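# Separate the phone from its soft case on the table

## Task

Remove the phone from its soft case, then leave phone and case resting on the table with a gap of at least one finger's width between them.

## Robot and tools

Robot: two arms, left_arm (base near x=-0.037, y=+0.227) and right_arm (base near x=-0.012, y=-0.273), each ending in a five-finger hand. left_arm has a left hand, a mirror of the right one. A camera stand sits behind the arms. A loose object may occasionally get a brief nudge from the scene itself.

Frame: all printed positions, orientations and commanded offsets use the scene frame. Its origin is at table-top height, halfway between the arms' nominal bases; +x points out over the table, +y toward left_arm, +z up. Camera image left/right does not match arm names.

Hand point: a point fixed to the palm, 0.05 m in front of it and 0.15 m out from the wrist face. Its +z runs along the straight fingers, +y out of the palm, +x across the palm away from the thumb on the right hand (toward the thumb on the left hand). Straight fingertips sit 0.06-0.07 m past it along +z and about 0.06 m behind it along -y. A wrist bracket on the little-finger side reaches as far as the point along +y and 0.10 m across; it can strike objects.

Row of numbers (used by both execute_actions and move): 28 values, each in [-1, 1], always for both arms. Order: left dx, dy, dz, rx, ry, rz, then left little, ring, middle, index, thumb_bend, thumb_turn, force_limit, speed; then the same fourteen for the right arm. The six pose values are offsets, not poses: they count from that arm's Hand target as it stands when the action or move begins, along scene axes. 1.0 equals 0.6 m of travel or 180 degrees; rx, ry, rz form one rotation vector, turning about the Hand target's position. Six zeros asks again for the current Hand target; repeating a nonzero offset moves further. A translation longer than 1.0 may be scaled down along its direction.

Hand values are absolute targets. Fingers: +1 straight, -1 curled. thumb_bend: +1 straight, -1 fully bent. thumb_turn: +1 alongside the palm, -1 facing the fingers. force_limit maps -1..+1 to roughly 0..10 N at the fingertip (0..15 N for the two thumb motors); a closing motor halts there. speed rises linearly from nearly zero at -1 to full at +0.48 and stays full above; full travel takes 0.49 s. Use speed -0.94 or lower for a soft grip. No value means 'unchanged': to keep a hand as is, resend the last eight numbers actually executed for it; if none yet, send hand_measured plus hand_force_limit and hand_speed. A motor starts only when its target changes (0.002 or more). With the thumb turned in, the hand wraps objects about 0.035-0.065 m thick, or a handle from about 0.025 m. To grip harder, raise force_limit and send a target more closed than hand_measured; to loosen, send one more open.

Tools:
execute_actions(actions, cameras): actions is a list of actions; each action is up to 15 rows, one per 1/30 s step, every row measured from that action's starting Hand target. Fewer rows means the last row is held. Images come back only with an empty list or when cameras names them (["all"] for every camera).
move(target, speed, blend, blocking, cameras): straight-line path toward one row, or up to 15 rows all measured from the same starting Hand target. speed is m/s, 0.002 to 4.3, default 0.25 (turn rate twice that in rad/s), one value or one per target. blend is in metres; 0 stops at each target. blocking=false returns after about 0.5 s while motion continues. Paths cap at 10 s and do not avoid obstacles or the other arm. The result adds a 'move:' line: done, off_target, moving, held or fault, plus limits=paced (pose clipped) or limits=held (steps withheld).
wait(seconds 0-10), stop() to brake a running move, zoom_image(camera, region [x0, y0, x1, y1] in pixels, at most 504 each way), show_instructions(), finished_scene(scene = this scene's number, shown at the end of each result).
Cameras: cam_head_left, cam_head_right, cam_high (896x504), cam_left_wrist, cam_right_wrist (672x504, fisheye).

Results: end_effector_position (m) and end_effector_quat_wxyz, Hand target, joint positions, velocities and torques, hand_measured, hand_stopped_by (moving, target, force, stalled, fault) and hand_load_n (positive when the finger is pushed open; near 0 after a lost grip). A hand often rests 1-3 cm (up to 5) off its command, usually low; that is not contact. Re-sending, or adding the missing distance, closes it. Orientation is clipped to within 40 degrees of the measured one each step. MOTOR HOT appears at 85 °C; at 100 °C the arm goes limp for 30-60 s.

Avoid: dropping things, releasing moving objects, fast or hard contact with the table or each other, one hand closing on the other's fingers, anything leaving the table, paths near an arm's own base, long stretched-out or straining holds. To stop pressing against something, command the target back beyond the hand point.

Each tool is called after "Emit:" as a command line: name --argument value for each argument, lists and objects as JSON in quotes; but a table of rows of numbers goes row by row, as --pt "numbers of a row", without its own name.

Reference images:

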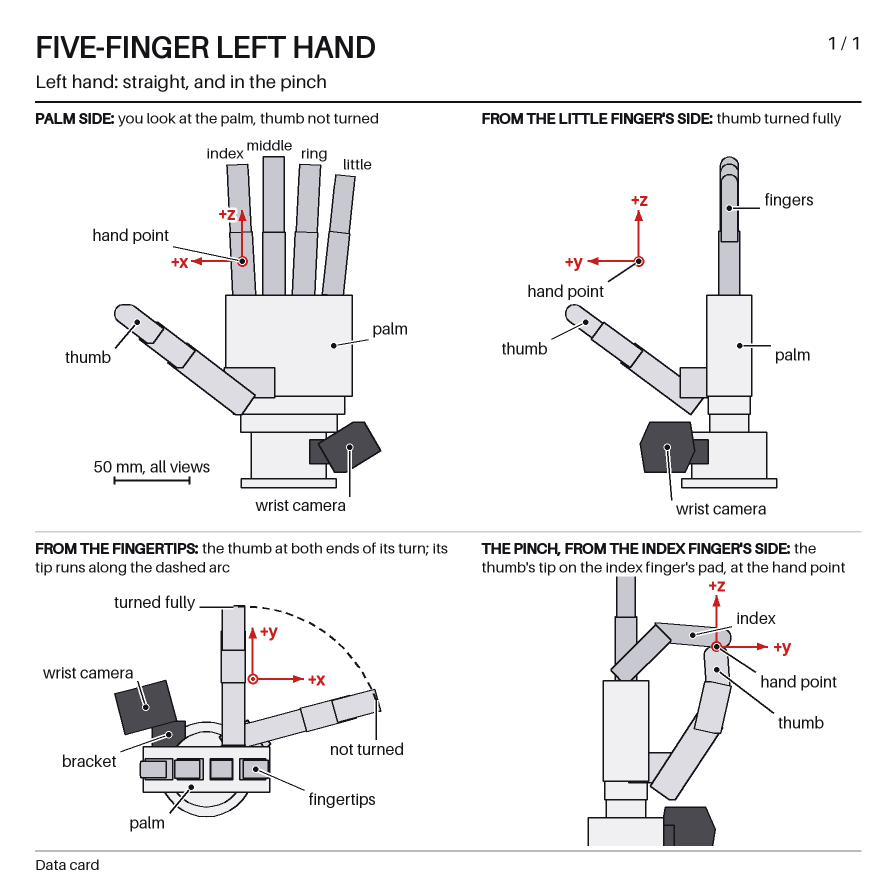

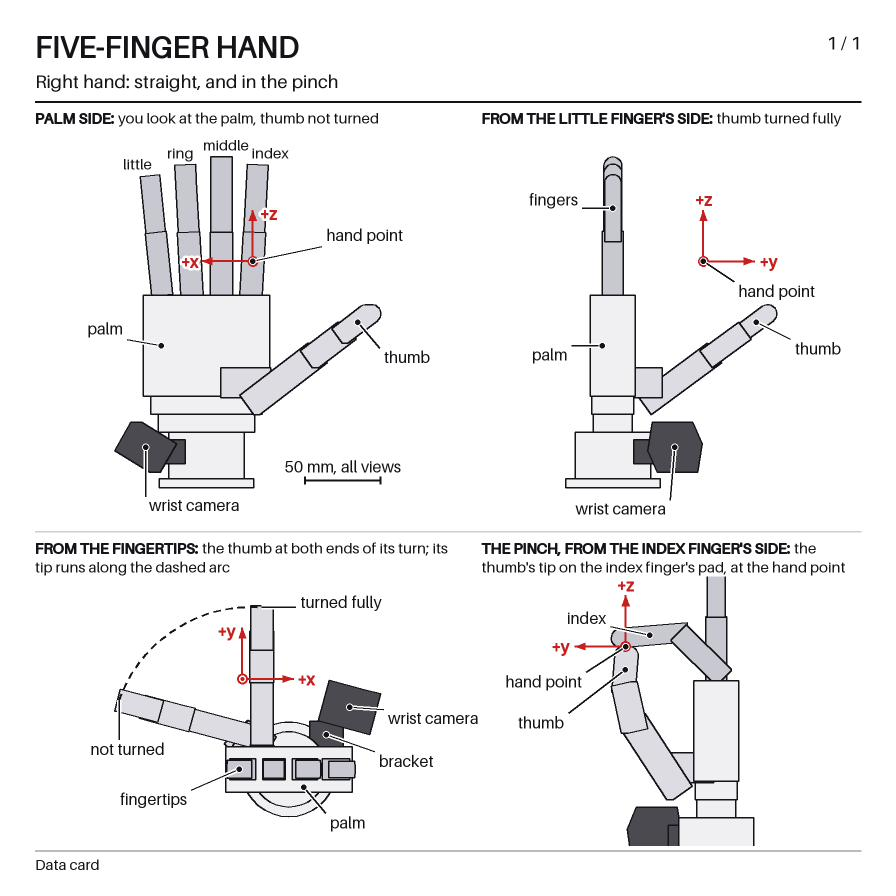

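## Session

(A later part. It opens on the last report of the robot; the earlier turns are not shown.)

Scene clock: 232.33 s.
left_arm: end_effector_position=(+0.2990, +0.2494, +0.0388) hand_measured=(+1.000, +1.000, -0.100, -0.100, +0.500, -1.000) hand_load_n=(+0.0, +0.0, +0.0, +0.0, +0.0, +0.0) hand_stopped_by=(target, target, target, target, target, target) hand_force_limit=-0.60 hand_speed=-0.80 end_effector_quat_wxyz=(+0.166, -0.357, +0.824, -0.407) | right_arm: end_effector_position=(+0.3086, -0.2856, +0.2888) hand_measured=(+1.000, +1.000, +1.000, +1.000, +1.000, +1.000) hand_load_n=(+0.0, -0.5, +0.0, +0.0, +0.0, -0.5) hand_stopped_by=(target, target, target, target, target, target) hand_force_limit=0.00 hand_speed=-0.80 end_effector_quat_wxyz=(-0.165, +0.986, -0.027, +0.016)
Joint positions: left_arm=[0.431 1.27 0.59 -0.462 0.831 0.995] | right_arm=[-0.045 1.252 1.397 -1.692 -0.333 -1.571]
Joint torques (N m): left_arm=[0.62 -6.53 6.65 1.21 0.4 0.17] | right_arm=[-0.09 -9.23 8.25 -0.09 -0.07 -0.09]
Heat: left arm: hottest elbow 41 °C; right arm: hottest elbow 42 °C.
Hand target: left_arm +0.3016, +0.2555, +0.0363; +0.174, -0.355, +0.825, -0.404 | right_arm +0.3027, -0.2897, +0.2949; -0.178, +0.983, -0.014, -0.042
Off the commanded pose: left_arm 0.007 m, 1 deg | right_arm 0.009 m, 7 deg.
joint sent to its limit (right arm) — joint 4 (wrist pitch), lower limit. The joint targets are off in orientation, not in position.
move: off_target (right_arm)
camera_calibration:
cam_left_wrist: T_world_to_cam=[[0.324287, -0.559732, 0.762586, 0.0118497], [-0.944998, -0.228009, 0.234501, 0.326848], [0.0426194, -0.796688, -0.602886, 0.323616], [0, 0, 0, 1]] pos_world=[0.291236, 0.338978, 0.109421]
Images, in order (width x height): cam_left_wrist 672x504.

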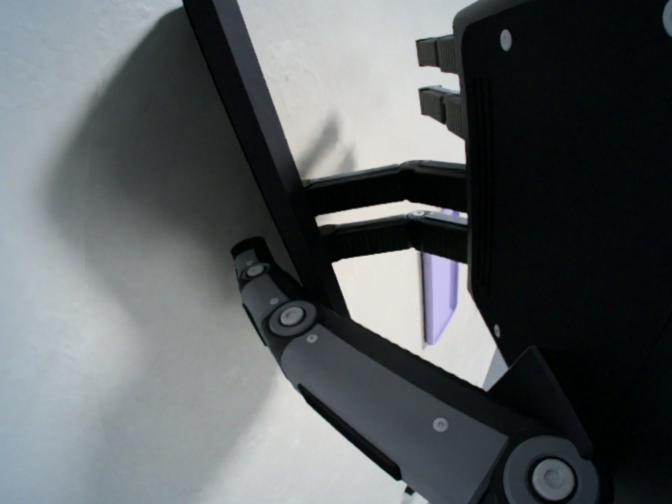

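Emit:
wait --seconds 0 --cameras '["cam_head_left","cam_head_right","cam_high","cam_left_wrist"]'

Emit:
zoom_image --camera "cam_high" --region '[510, 240, 620, 350]'

Emit:
zoom_image --camera "cam_head_right" --region '[330, 180, 450, 300]'

Emit:
zoom_image --camera "cam_left_wrist" --region '[130, 0, 380, 330]'

Scene clock: 234.70 s.
left_arm: end_effector_position=(+0.2991, +0.2494, +0.0388) hand_measured=(+1.000, +1.000, -0.100, -0.100, +0.500, -1.000) hand_load_n=(+0.0, +0.0, +0.0, +0.0, +0.0, +0.5) hand_stopped_by=(target, target, target, target, target, target) hand_force_limit=-0.60 hand_speed=-0.80 end_effector_quat_wxyz=(+0.166, -0.357, +0.824, -0.407) | right_arm: end_effector_position=(+0.3086, -0.2856, +0.2888) hand_measured=(+1.000, +1.000, +1.000, +1.000, +1.000, +1.000) hand_load_n=(+0.5, +0.0, +0.0, +0.0, +0.0, +0.0) hand_stopped_by=(target, target, target, target, target, target) hand_force_limit=0.00 hand_speed=-0.80 end_effector_quat_wxyz=(-0.165, +0.986, -0.027, +0.016)
Joint positions: left_arm=[0.431 1.27 0.59 -0.462 0.831 0.995] | right_arm=[-0.045 1.252 1.397 -1.692 -0.333 -1.571]
Joint torques (N m): left_arm=[0.26 -6.65 6.68 1.22 0.4 0.14] | right_arm=[-0.03 -9.23 8.25 -0.1 -0.07 -0.09]
Heat: left arm: hottest elbow 41 °C; right arm: hottest elbow 42 °C.
Hand target: left_arm +0.3017, +0.2555, +0.0363; +0.174, -0.355, +0.825, -0.404 | right_arm +0.3027, -0.2897, +0.2949; -0.178, +0.983, -0.014, -0.042
Off the commanded pose: left_arm 0.007 m, 1 deg | right_arm 0.009 m, 7 deg.
camera_calibration:
cam_left_wrist: T_world_to_cam=[[0.32413, -0.559831, 0.76258, 0.0118214], [-0.945043, -0.228101, 0.234229, 0.326994], [0.0428168, -0.796592, -0.602999, 0.323594], [0, 0, 0, 1]] pos_world=[0.291337, 0.338979, 0.109521]
Images, in order (width x height): cam_head_left 896x504, cam_head_right 896x504, cam_high 896x504, cam_left_wrist 672x504.

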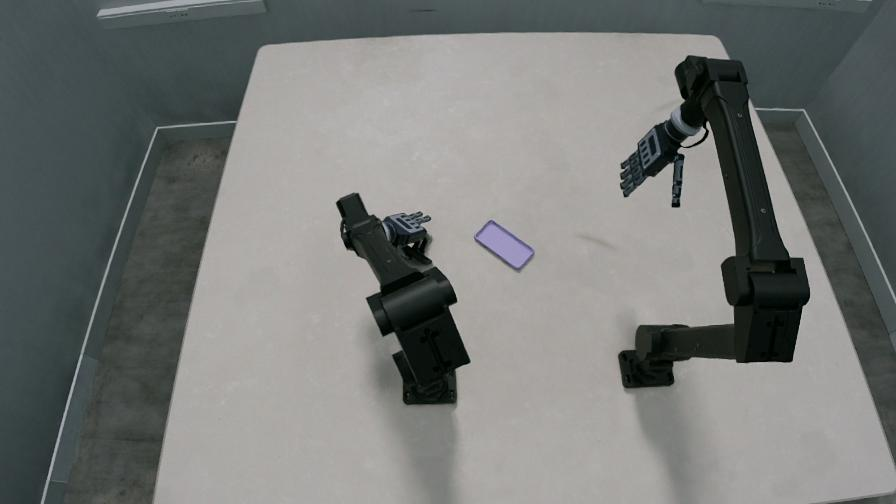

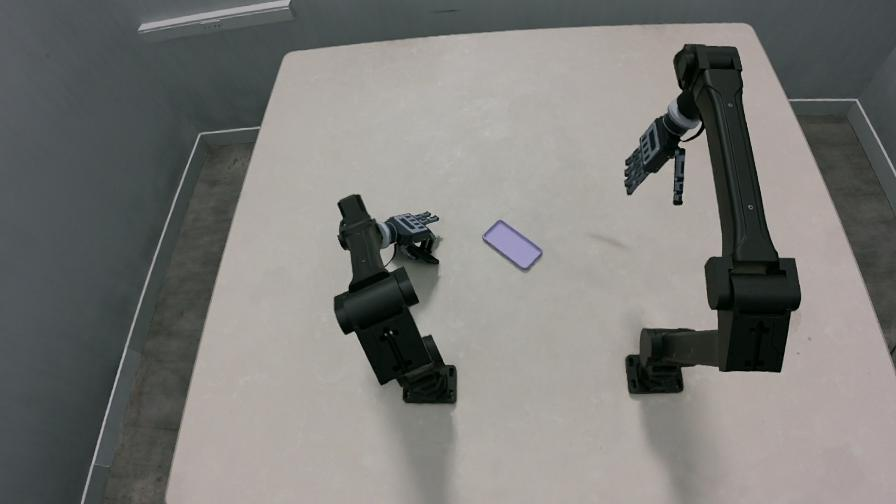

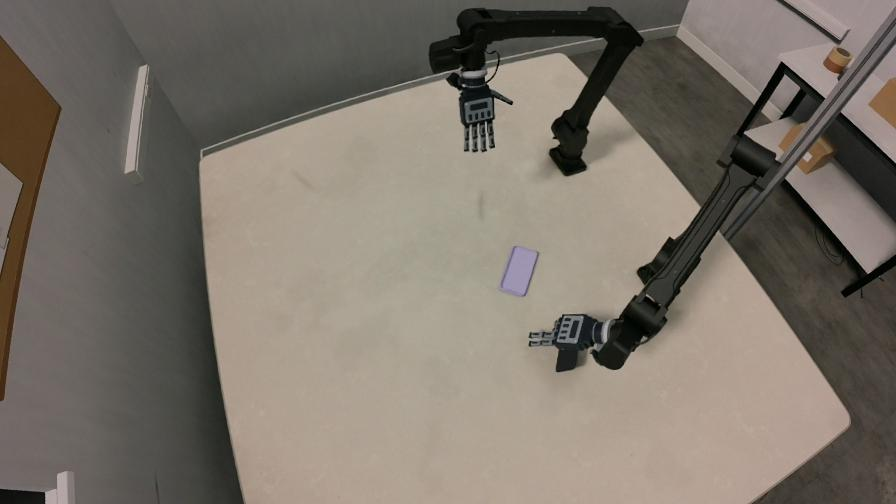

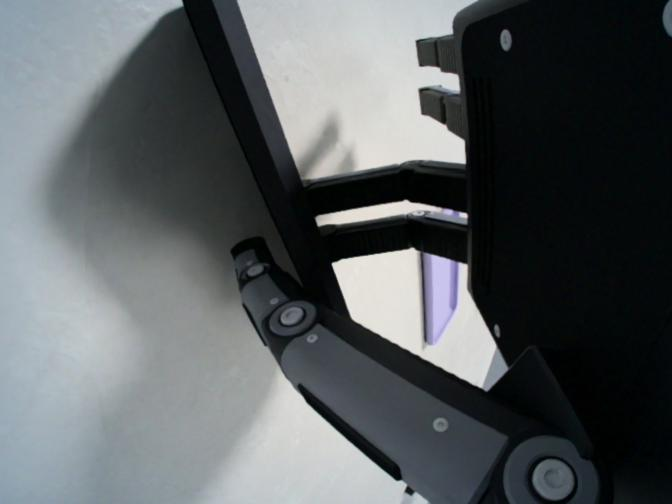

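Scaled by 4.582 from the camera's 896x504 image, which has a finer 1280x720 frame.

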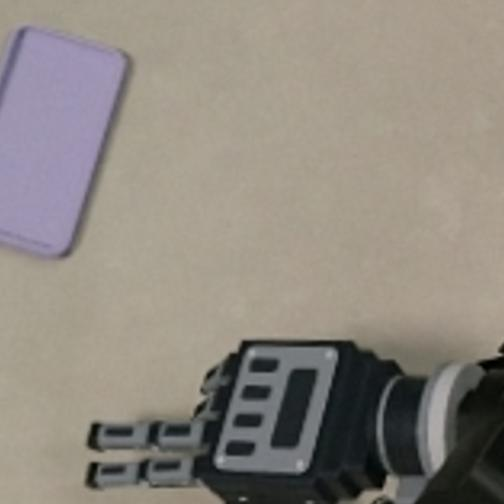

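Scaled by 4.200 from the camera's 896x504 image, which has a finer 1280x720 frame.

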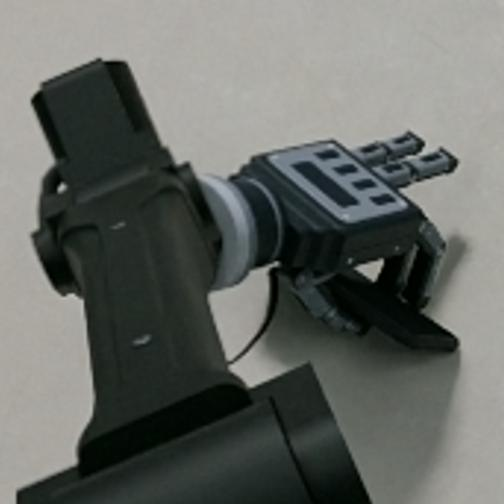

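Scaled by 1.527 from the camera's 672x504 image, which has a finer 960x720 frame.

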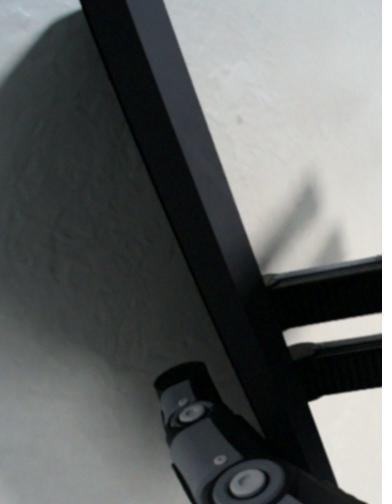

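Emit:
zoom_image --camera "cam_head_right" --region '[395, 225, 450, 280]'

Emit:
zoom_image --camera "cam_high" --region '[540, 310, 600, 380]'

Scaled by 9.164 from the camera's 896x504 image, which has a finer 1280x720 frame.

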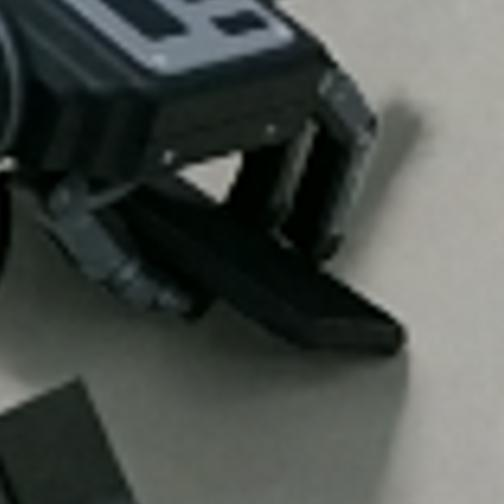

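Scaled by 7.200 from the camera's 896x504 image, which has a finer 1280x720 frame.

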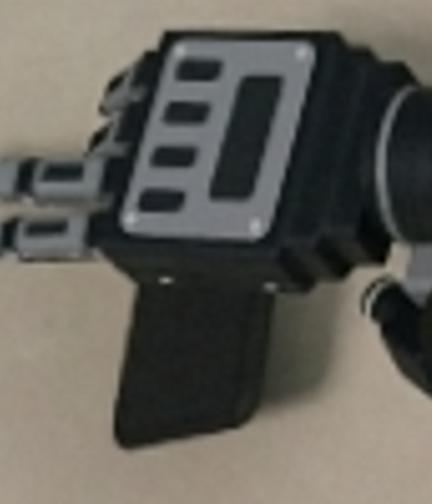

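Emit:
move --target '[0,0,-0.01,0,0,0,1,1,-0.2,-0.2,0.75,-1,-0.6,-0.8,0,0,0,0,0,0,1,1,1,1,1,1,0,-0.8]' --speed 0.04 --cameras '["cam_left_wrist","cam_head_right"]'

Emit:
zoom_image --camera "cam_head_right" --region '[380, 210, 450, 280]'

Scene clock: 238.17 s.
left_arm: end_effector_position=(+0.3004, +0.2501, +0.0344) hand_measured=(+1.000, +1.000, -0.200, -0.200, +0.750, -1.000) hand_load_n=(+0.0, -0.5, +0.0, +0.0, +0.5, +0.0) hand_stopped_by=(target, target, target, target, target, target) hand_force_limit=-0.60 hand_speed=-0.80 end_effector_quat_wxyz=(+0.169, -0.355, +0.824, -0.407) | right_arm: end_effector_position=(+0.3086, -0.2856, +0.2888) hand_measured=(+1.000, +1.000, +1.000, +1.000, +1.000, +1.000) hand_load_n=(+0.0, +0.0, +0.0, +0.0, +0.0, +0.0) hand_stopped_by=(target, target, target, target, target, target) hand_force_limit=0.00 hand_speed=-0.80 end_effector_quat_wxyz=(-0.165, +0.986, -0.027, +0.016)
Joint positions: left_arm=[0.431 1.281 0.584 -0.438 0.831 0.995] | right_arm=[-0.045 1.252 1.397 -1.692 -0.333 -1.571]
Joint torques (N m): left_arm=[0.73 -6.24 6.5 1.22 0.41 0.13] | right_arm=[-0.03 -9.23 8.28 -0.1 -0.07 -0.08]
Heat: left arm: hottest elbow 41 °C; right arm: hottest elbow 42 °C.
Hand target: left_arm +0.3016, +0.2555, +0.0303; +0.174, -0.355, +0.825, -0.404 | right_arm +0.3027, -0.2897, +0.2949; -0.178, +0.983, -0.014, -0.042
Off the commanded pose: left_arm 0.007 m, 1 deg | right_arm 0.009 m, 7 deg.
joint sent to its limit (right arm) — joint 4 (wrist pitch), lower limit. The joint targets are off in orientation, not in position.
move: off_target (right_arm)
camera_calibration:
cam_left_wrist: T_world_to_cam=[[0.319572, -0.56195, 0.762946, 0.0169725], [-0.946428, -0.228669, 0.227999, 0.33019], [0.0463379, -0.794936, -0.604921, 0.319955], [0, 0, 0, 1]] pos_world=[0.292251, 0.339385, 0.105315]
Images, in order (width x height): cam_head_right 896x504, cam_left_wrist 672x504.

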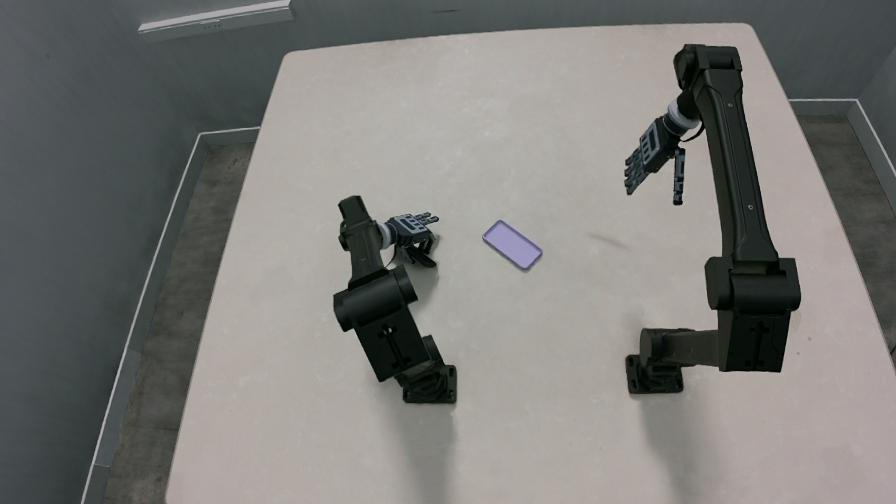

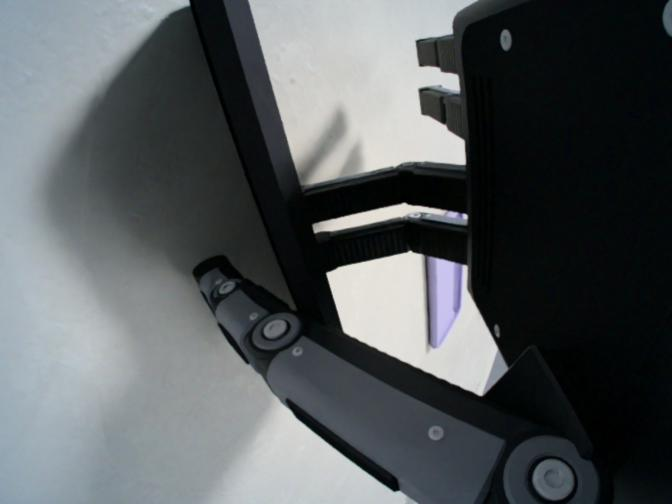

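Scaled by 7.200 from the camera's 896x504 image, which has a finer 1280x720 frame.

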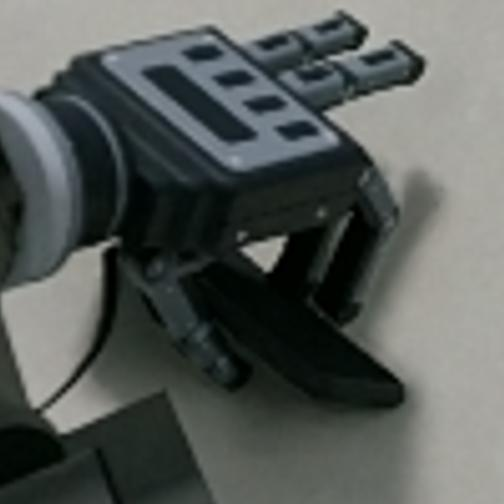

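Emit:
execute_actions --actions '[]' --cameras '["cam_head_right", "cam_high", "cam_left_wrist", "cam_head_left"]'

Scene clock: 241.30 s.
left_arm: end_effector_position=(+0.3004, +0.2501, +0.0344) hand_measured=(+1.000, +1.000, -0.200, -0.200, +0.750, -1.000) hand_load_n=(+0.0, -0.5, +0.0, +0.0, +0.0, +0.0) hand_stopped_by=(target, target, target, target, target, target) hand_force_limit=-0.60 hand_speed=-0.80 end_effector_quat_wxyz=(+0.169, -0.355, +0.824, -0.407) | right_arm: end_effector_position=(+0.3086, -0.2856, +0.2888) hand_measured=(+1.000, +1.000, +1.000, +1.000, +1.000, +1.000) hand_load_n=(+0.0, +0.0, +0.0, +0.0, +0.0, +0.0) hand_stopped_by=(target, target, target, target, target, target) hand_force_limit=0.00 hand_speed=-0.80 end_effector_quat_wxyz=(-0.165, +0.986, -0.027, +0.016)
Joint positions: left_arm=[0.431 1.281 0.584 -0.438 0.831 0.995] | right_arm=[-0.045 1.252 1.397 -1.692 -0.333 -1.571]
Joint velocities: within noise
Joint torques (N m): left_arm=[0.79 -6.65 6.45 1.26 0.38 0.15] | right_arm=[-0.03 -9.23 8.27 -0.09 -0.07 -0.09]
Heat: left arm: hottest elbow 41 °C; right arm: hottest elbow 42 °C.
Hand target: left_arm +0.3016, +0.2555, +0.0303; +0.174, -0.355, +0.825, -0.404 | right_arm +0.3027, -0.2897, +0.2949; -0.178, +0.983, -0.014, -0.042
Off the commanded pose: left_arm 0.007 m, 1 deg | right_arm 0.009 m, 7 deg.
camera_calibration:
cam_left_wrist: T_world_to_cam=[[0.319572, -0.56195, 0.762946, 0.0169725], [-0.946428, -0.228669, 0.227999, 0.33019], [0.0463379, -0.794936, -0.604921, 0.319955], [0, 0, 0, 1]] pos_world=[0.292251, 0.339385, 0.105315]
Images, in order (width x height): cam_head_left 896x504, cam_head_right 896x504, cam_high 896x504, cam_left_wrist 672x504.

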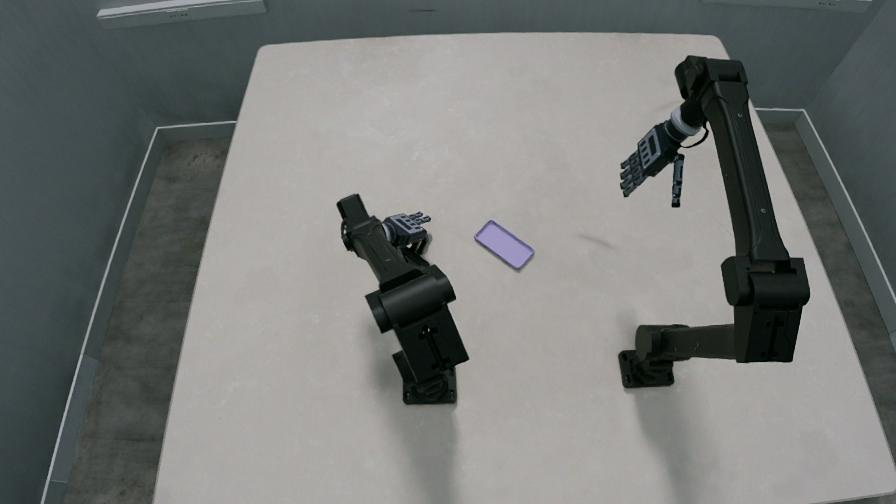

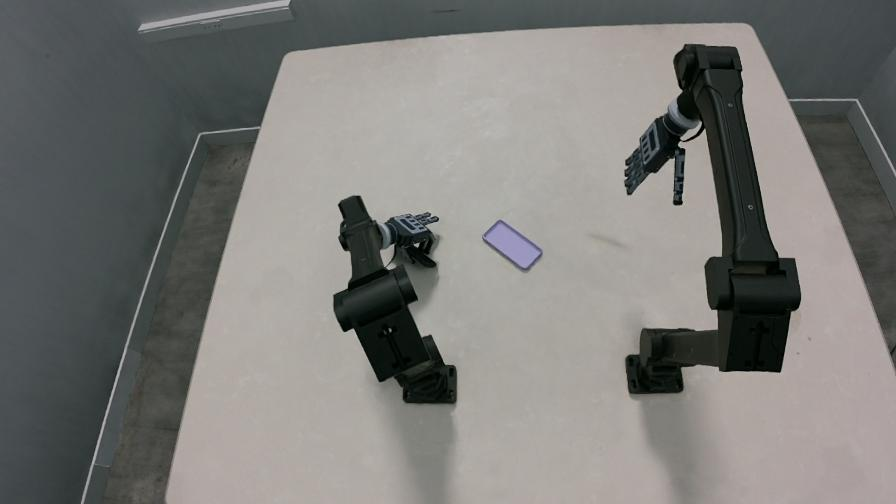

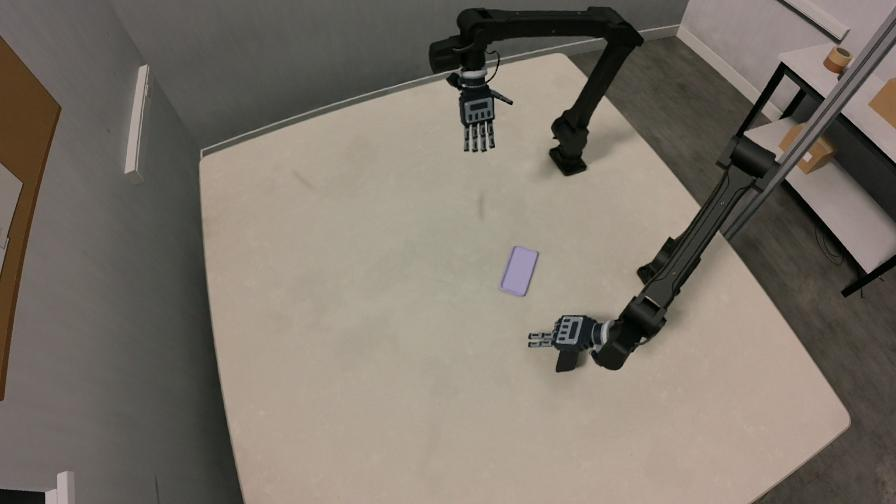

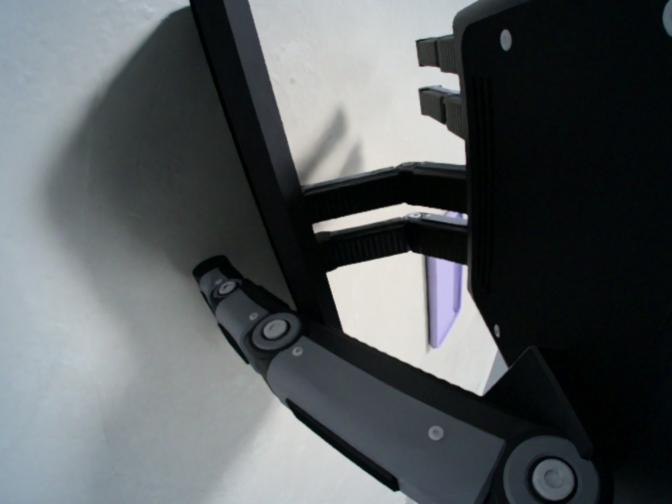

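Emit:
zoom_image --camera "cam_high" --region '[510, 290, 640, 390]'

Emit:
zoom_image --camera "cam_head_right" --region '[370, 200, 460, 290]'

Emit:
zoom_image --camera "cam_left_wrist" --region '[150, 0, 500, 400]'

Scaled by 3.877 from the camera's 896x504 image, which has a finer 1280x720 frame.

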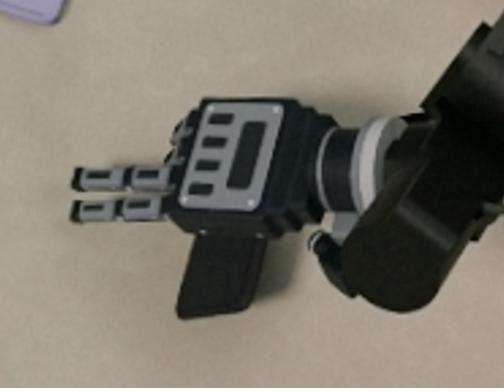

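Scaled by 5.600 from the camera's 896x504 image, which has a finer 1280x720 frame.

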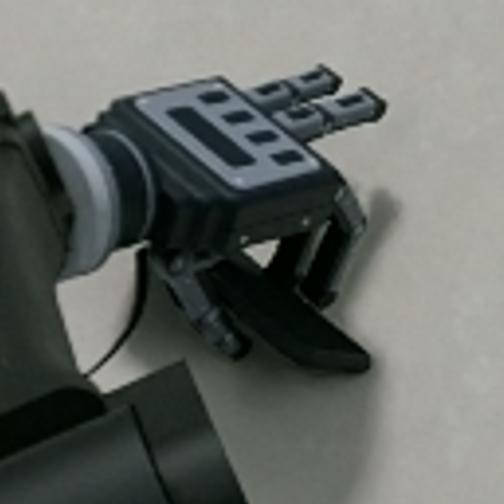

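Scaled by 1.260 from the camera's 672x504 image, which has a finer 960x720 frame.

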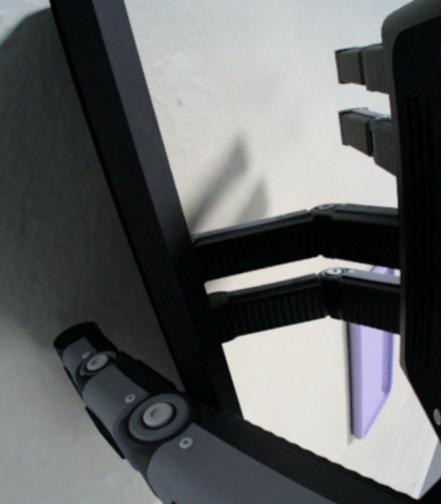

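Emit:
move --target '[0,0,0,0,0,0,1,1,0.3,0.3,0.75,-1,-0.6,-0.8,0,0,0,0,0,0,1,1,1,1,1,1,0,-0.8]' --cameras '["cam_head_right", "cam_high", "cam_left_wrist"]'

Emit:
zoom_image --camera "cam_high" --region '[510, 290, 640, 390]'

Emit:
zoom_image --camera "cam_head_right" --region '[370, 200, 460, 290]'

Scene clock: 247.07 s.
left_arm: end_effector_position=(+0.2982, +0.2522, +0.0324) hand_measured=(+1.000, +1.000, +0.300, +0.300, +0.750, -1.000) hand_load_n=(+0.0, +0.0, -2.5, +0.0, +1.5, +0.5) hand_stopped_by=(target, target, target, target, target, target) hand_force_limit=-0.60 hand_speed=-0.80 end_effector_quat_wxyz=(+0.168, -0.361, +0.822, -0.408) | right_arm: end_effector_position=(+0.3086, -0.2856, +0.2888) hand_measured=(+1.000, +1.000, +1.000, +1.000, +1.000, +1.000) hand_load_n=(+0.0, +0.0, +0.0, +0.0, +0.0, +0.0) hand_stopped_by=(target, target, target, target, target, target) hand_force_limit=0.00 hand_speed=-0.80 end_effector_quat_wxyz=(-0.165, +0.986, -0.027, +0.016)
Joint positions: left_arm=[0.442 1.285 0.58 -0.437 0.836 0.995] | right_arm=[-0.045 1.252 1.397 -1.692 -0.333 -1.571]
Joint torques (N m): left_arm=[-0.32 -6.89 6.74 1.1 0.25 0.17] | right_arm=[0.03 -9.23 8.27 -0.1 -0.07 -0.09]
Heat: left arm: hottest elbow 40 °C; right arm: hottest elbow 42 °C.
Hand target: left_arm +0.3016, +0.2554, +0.0303; +0.174, -0.355, +0.825, -0.405 | right_arm +0.3027, -0.2897, +0.2949; -0.178, +0.983, -0.014, -0.042
Off the commanded pose: left_arm 0.005 m, 1 deg | right_arm 0.009 m, 7 deg.
joint sent to its limit (right arm) — joint 4 (wrist pitch), lower limit. The joint targets are off in orientation, not in position.
move: off_target (right_arm)
camera_calibration:
cam_left_wrist: T_world_to_cam=[[0.32859, -0.553954, 0.76496, 0.0156536], [-0.943103, -0.236044, 0.234178, 0.329717], [0.0508402, -0.798384, -0.599998, 0.319856], [0, 0, 0, 1]] pos_world=[0.289552, 0.341867, 0.102726]
Images, in order (width x height): cam_head_right 896x504, cam_high 896x504, cam_left_wrist 672x504.

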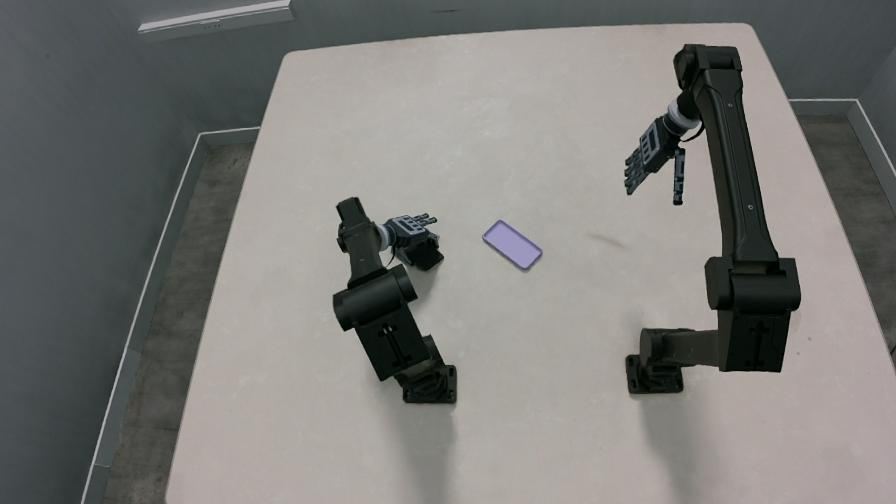

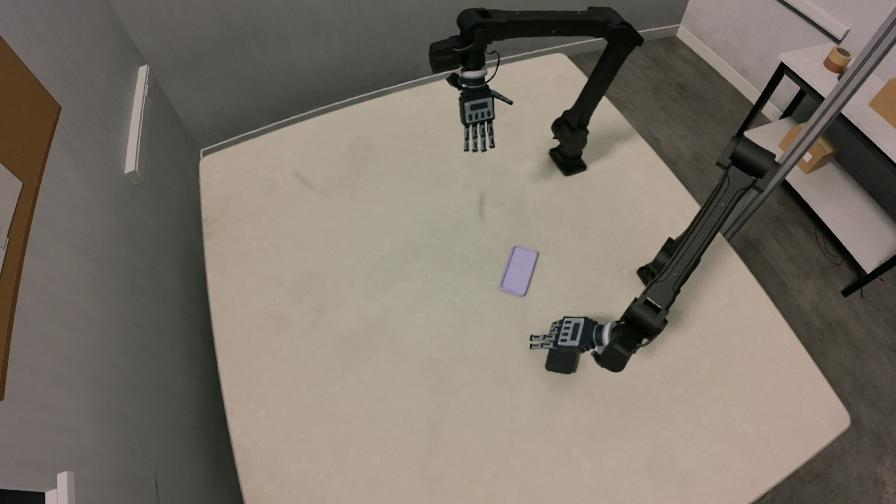

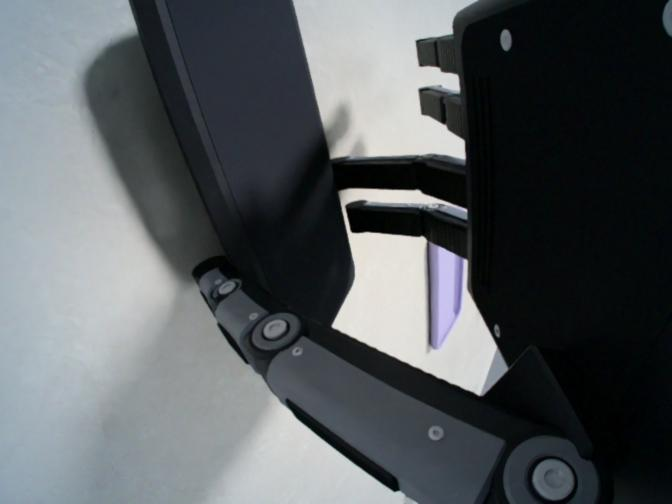

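Scaled by 3.877 from the camera's 896x504 image, which has a finer 1280x720 frame.

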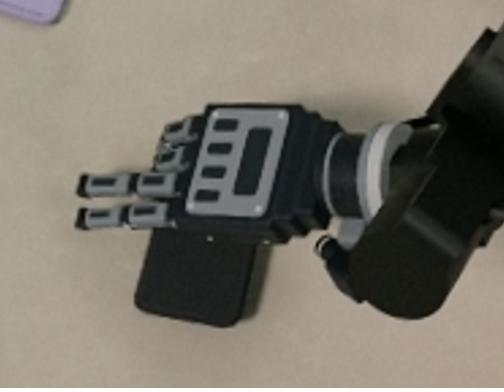

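Scaled by 5.600 from the camera's 896x504 image, which has a finer 1280x720 frame.

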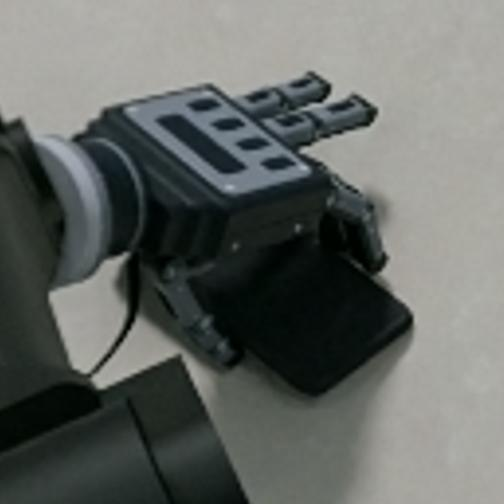

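Emit:
move --target '[0,0,0,0,0,0,1,1,1,1,0.75,-1,-0.6,-0.8,0,0,0,0,0,0,1,1,1,1,1,1,0,-0.8]' --cameras '["cam_head_right", "cam_high", "cam_left_wrist"]'

Emit:
zoom_image --camera "cam_high" --region '[510, 290, 640, 390]'

Emit:
zoom_image --camera "cam_head_right" --region '[370, 200, 460, 290]'

Scene clock: 249.60 s.
left_arm: end_effector_position=(+0.2981, +0.2526, +0.0319) hand_measured=(+1.000, +1.000, +1.000, +1.000, +0.750, -1.000) hand_load_n=(+0.0, +0.0, +0.0, -0.5, +0.0, +0.0) hand_stopped_by=(target, target, target, target, target, target) hand_force_limit=-0.60 hand_speed=-0.80 end_effector_quat_wxyz=(+0.168, -0.362, +0.822, -0.407) | right_arm: end_effector_position=(+0.3086, -0.2856, +0.2888) hand_measured=(+1.000, +1.000, +1.000, +1.000, +1.000, +1.000) hand_load_n=(+0.0, +0.0, +0.0, +0.0, +0.0, +0.0) hand_stopped_by=(target, target, target, target, target, target) hand_force_limit=0.00 hand_speed=-0.80 end_effector_quat_wxyz=(-0.165, +0.986, -0.027, +0.016)
Joint positions: left_arm=[0.442 1.286 0.58 -0.437 0.833 0.995] | right_arm=[-0.045 1.252 1.397 -1.692 -0.333 -1.571]
Joint torques (N m): left_arm=[-0.26 -7.06 6.74 1.16 0.37 0.14] | right_arm=[-0.09 -9.23 8.28 -0.1 -0.07 -0.08]
Heat: left arm: hottest elbow 40 °C; right arm: hottest elbow 42 °C.
Hand target: left_arm +0.3016, +0.2554, +0.0302; +0.174, -0.355, +0.825, -0.405 | right_arm +0.3027, -0.2897, +0.2949; -0.178, +0.983, -0.014, -0.042
Off the commanded pose: left_arm 0.005 m, 1 deg | right_arm 0.009 m, 7 deg.
joint sent to its limit (right arm) — joint 4 (wrist pitch), lower limit. The joint targets are off in orientation, not in position.
move: off_target (right_arm)
camera_calibration:
cam_left_wrist: T_world_to_cam=[[0.330486, -0.554986, 0.763393, 0.0160516], [-0.942449, -0.237484, 0.235352, 0.329946], [0.0506767, -0.79724, -0.601531, 0.319735], [0, 0, 0, 1]] pos_world=[0.28945, 0.342171, 0.102424]
Images, in order (width x height): cam_head_right 896x504, cam_high 896x504, cam_left_wrist 672x504.

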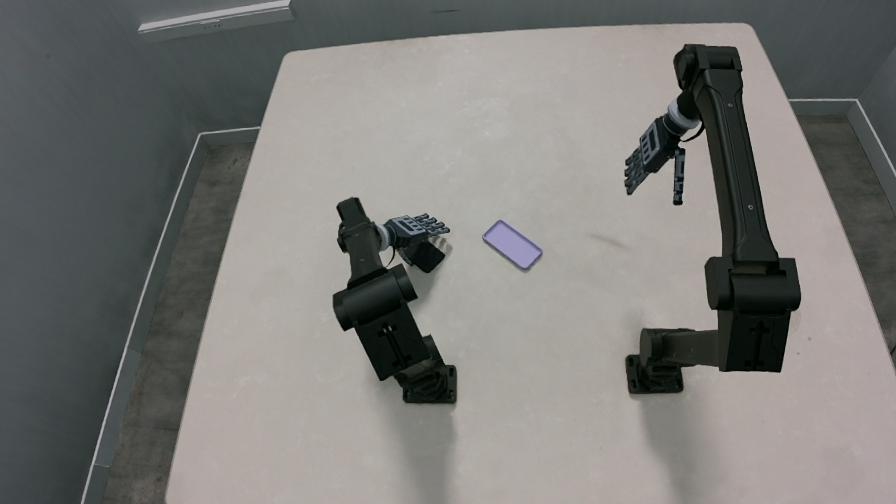

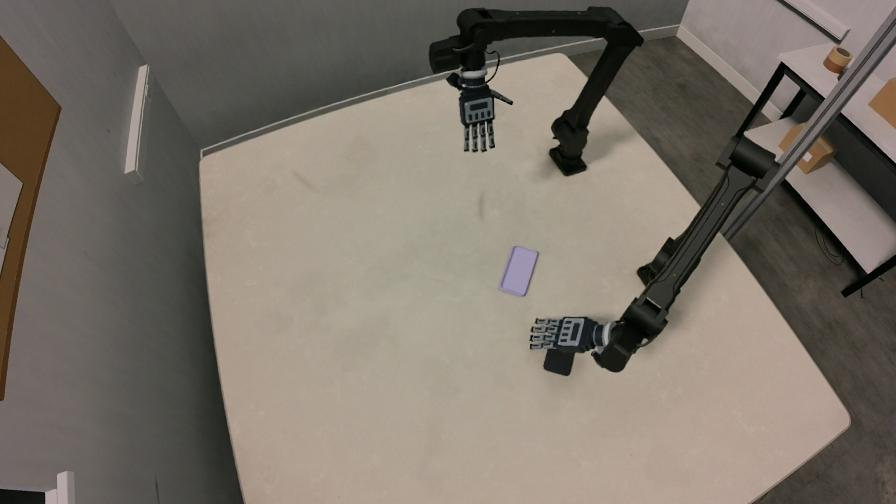

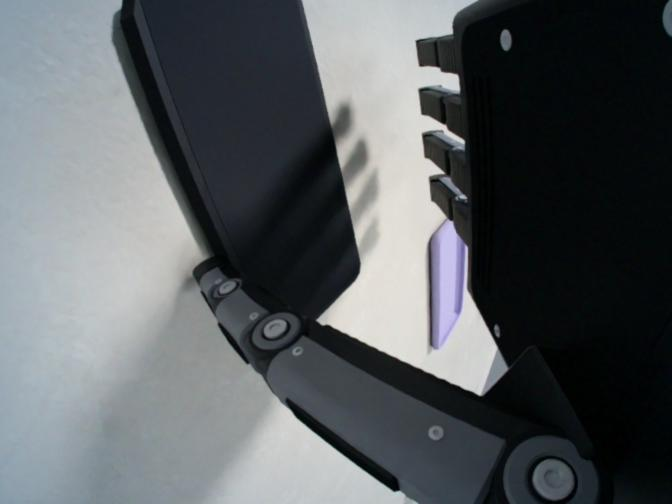

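Scaled by 3.877 from the camera's 896x504 image, which has a finer 1280x720 frame.

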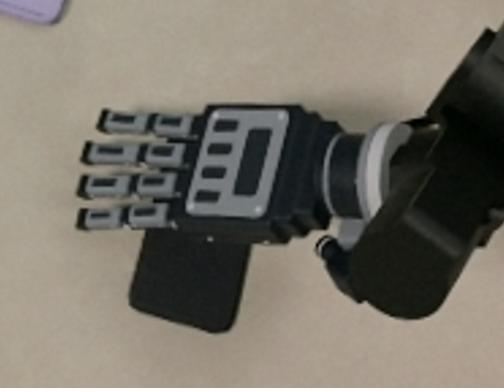

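Scaled by 5.600 from the camera's 896x504 image, which has a finer 1280x720 frame.

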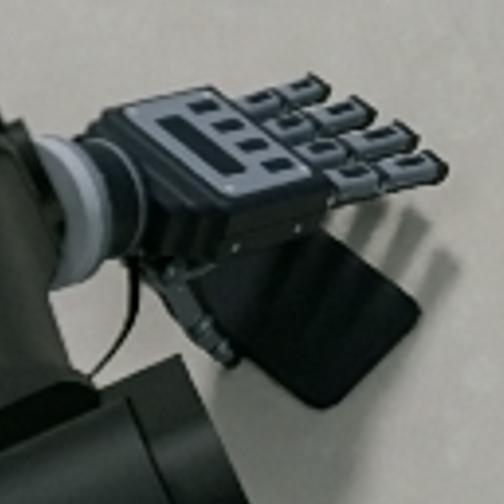

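Emit:
move --pt "0.0 0.03 0.12 0 0 0 1 1 1 1 0.75 -1 -0.6 -0.8 0 0 0 0 0 0 1 1 1 1 1 1 0 -0.8" --pt "0.0 0.2 0.3 0 0 0 1 1 1 1 0.75 -1 -0.6 -0.8 0 0 0 0 0 0 1 1 1 1 1 1 0 -0.8" --blend '[0.03,0]' --speed 0.15 --cameras '["cam_head_right", "cam_head_left", "cam_high", "cam_left_wrist"]'

Emit:
zoom_image --camera "cam_high" --region '[490, 230, 640, 390]'

Emit:
zoom_image --camera "cam_head_right" --region '[380, 200, 560, 290]'

Scene clock: 253.40 s.
left_arm: end_effector_position=(+0.2897, +0.3603, +0.1929) hand_measured=(+1.000, +1.000, +1.000, +1.000, +0.750, -1.000) hand_load_n=(+0.0, +0.0, +0.0, +0.0, +0.0, +0.0) hand_stopped_by=(target, target, target, target, target, target) hand_force_limit=-0.60 hand_speed=-0.80 end_effector_quat_wxyz=(+0.151, -0.366, +0.822, -0.410) | right_arm: end_effector_position=(+0.3086, -0.2856, +0.2888) hand_measured=(+1.000, +1.000, +1.000, +1.000, +1.000, +1.000) hand_load_n=(+0.0, +0.0, +0.0, +0.0, +0.0, +0.0) hand_stopped_by=(target, target, target, target, target, target) hand_force_limit=0.00 hand_speed=-0.80 end_effector_quat_wxyz=(-0.165, +0.986, -0.027, +0.016)
Joint positions: left_arm=[0.727 1.295 1.082 -1.303 0.903 1.436] | right_arm=[-0.045 1.252 1.397 -1.692 -0.333 -1.571]
Joint torques (N m): left_arm=[0.44 -8.7 11.99 0.02 0.76 0.17] | right_arm=[-0.03 -9.23 8.27 -0.1 -0.07 -0.09]
Heat: left arm: hottest elbow 40 °C; right arm: hottest elbow 42 °C.
Hand target: left_arm +0.3016, +0.3754, +0.2104; +0.174, -0.355, +0.825, -0.405 | right_arm +0.3027, -0.2897, +0.2949; -0.178, +0.983, -0.014, -0.042
Off the commanded pose: left_arm 0.026 m, 3 deg | right_arm 0.009 m, 7 deg.
joint sent to its limit (right arm) — joint 4 (wrist pitch), lower limit. The joint targets are off in orientation, not in position.
move: off_target (left_arm, right_arm)
camera_calibration:
cam_left_wrist: T_world_to_cam=[[0.348579, -0.543372, 0.763701, -0.0538088], [-0.936864, -0.226236, 0.26665, 0.297969], [0.0278864, -0.808433, -0.587927, 0.510809], [0, 0, 0, 1]] pos_world=[0.283669, 0.451128, 0.261959]
Images, in order (width x height): cam_head_left 896x504, cam_head_right 896x504, cam_high 896x504, cam_left_wrist 672x504.

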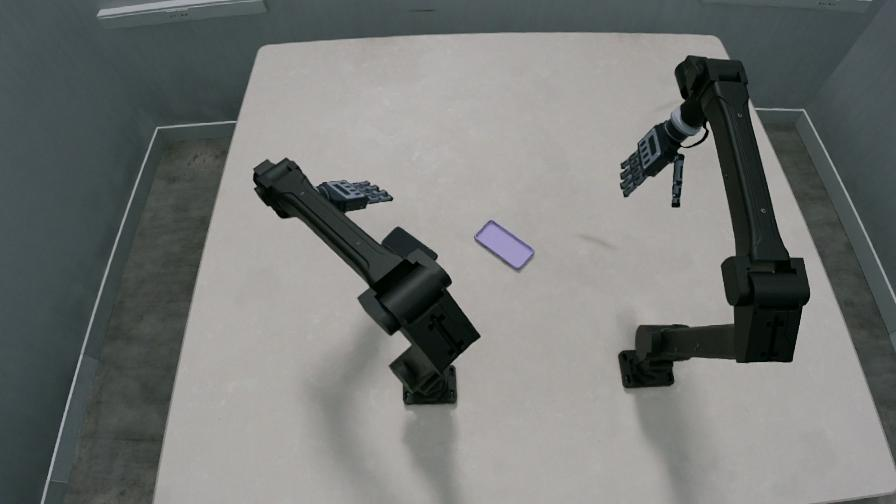

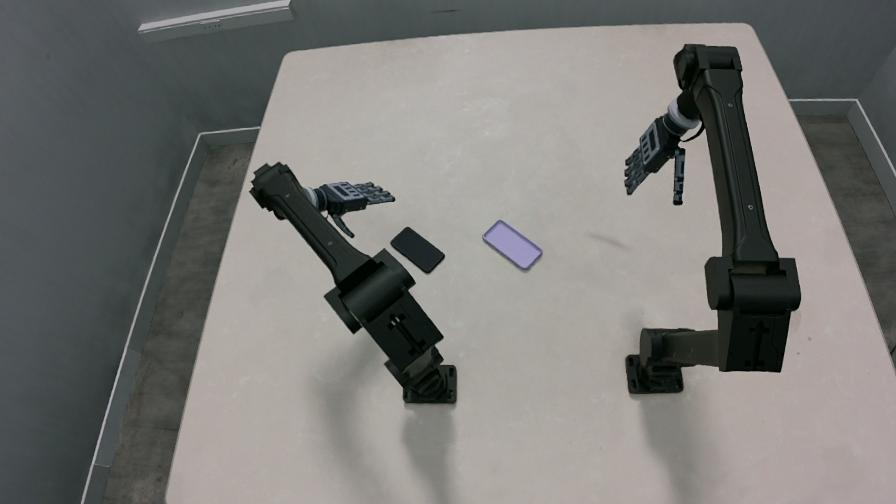

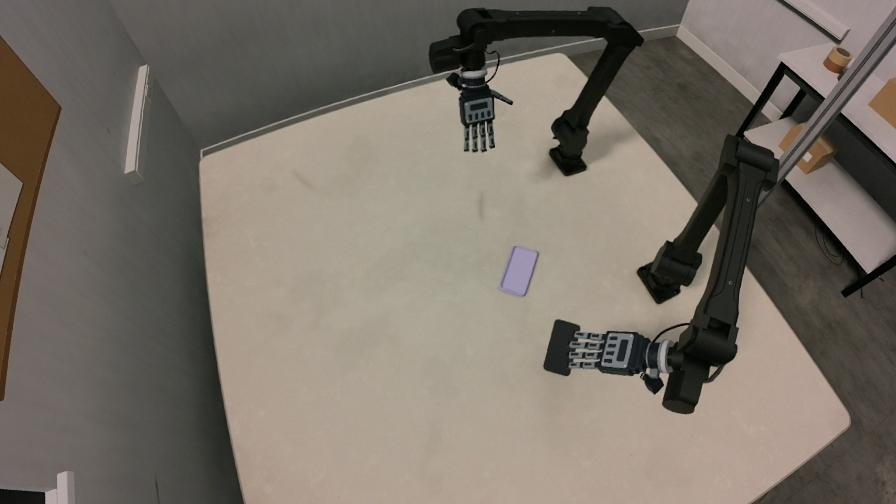

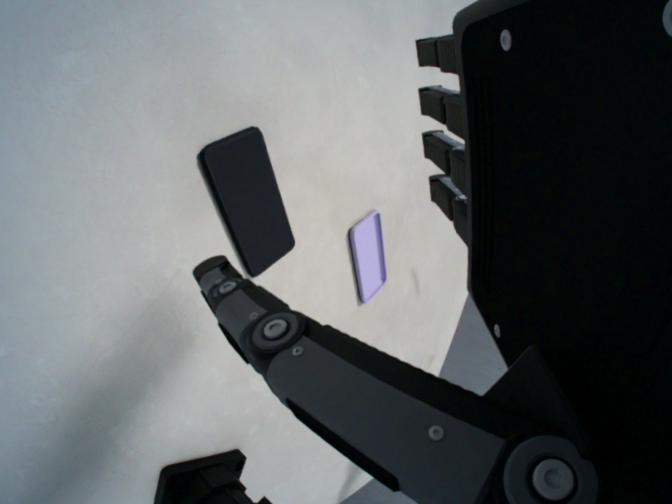

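Scaled by 3.150 from the camera's 896x504 image, which has a finer 1280x720 frame.

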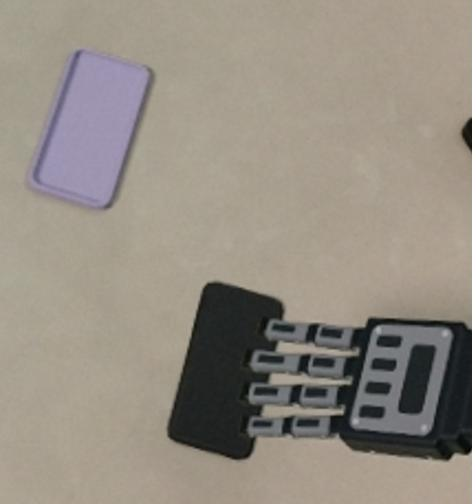

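Scaled by 2.800 from the camera's 896x504 image, which has a finer 1280x720 frame.

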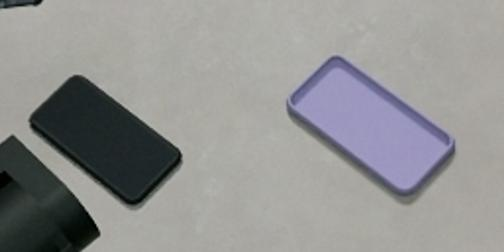

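Emit:
finished_scene --scene 2

The scene is finished: the task was done.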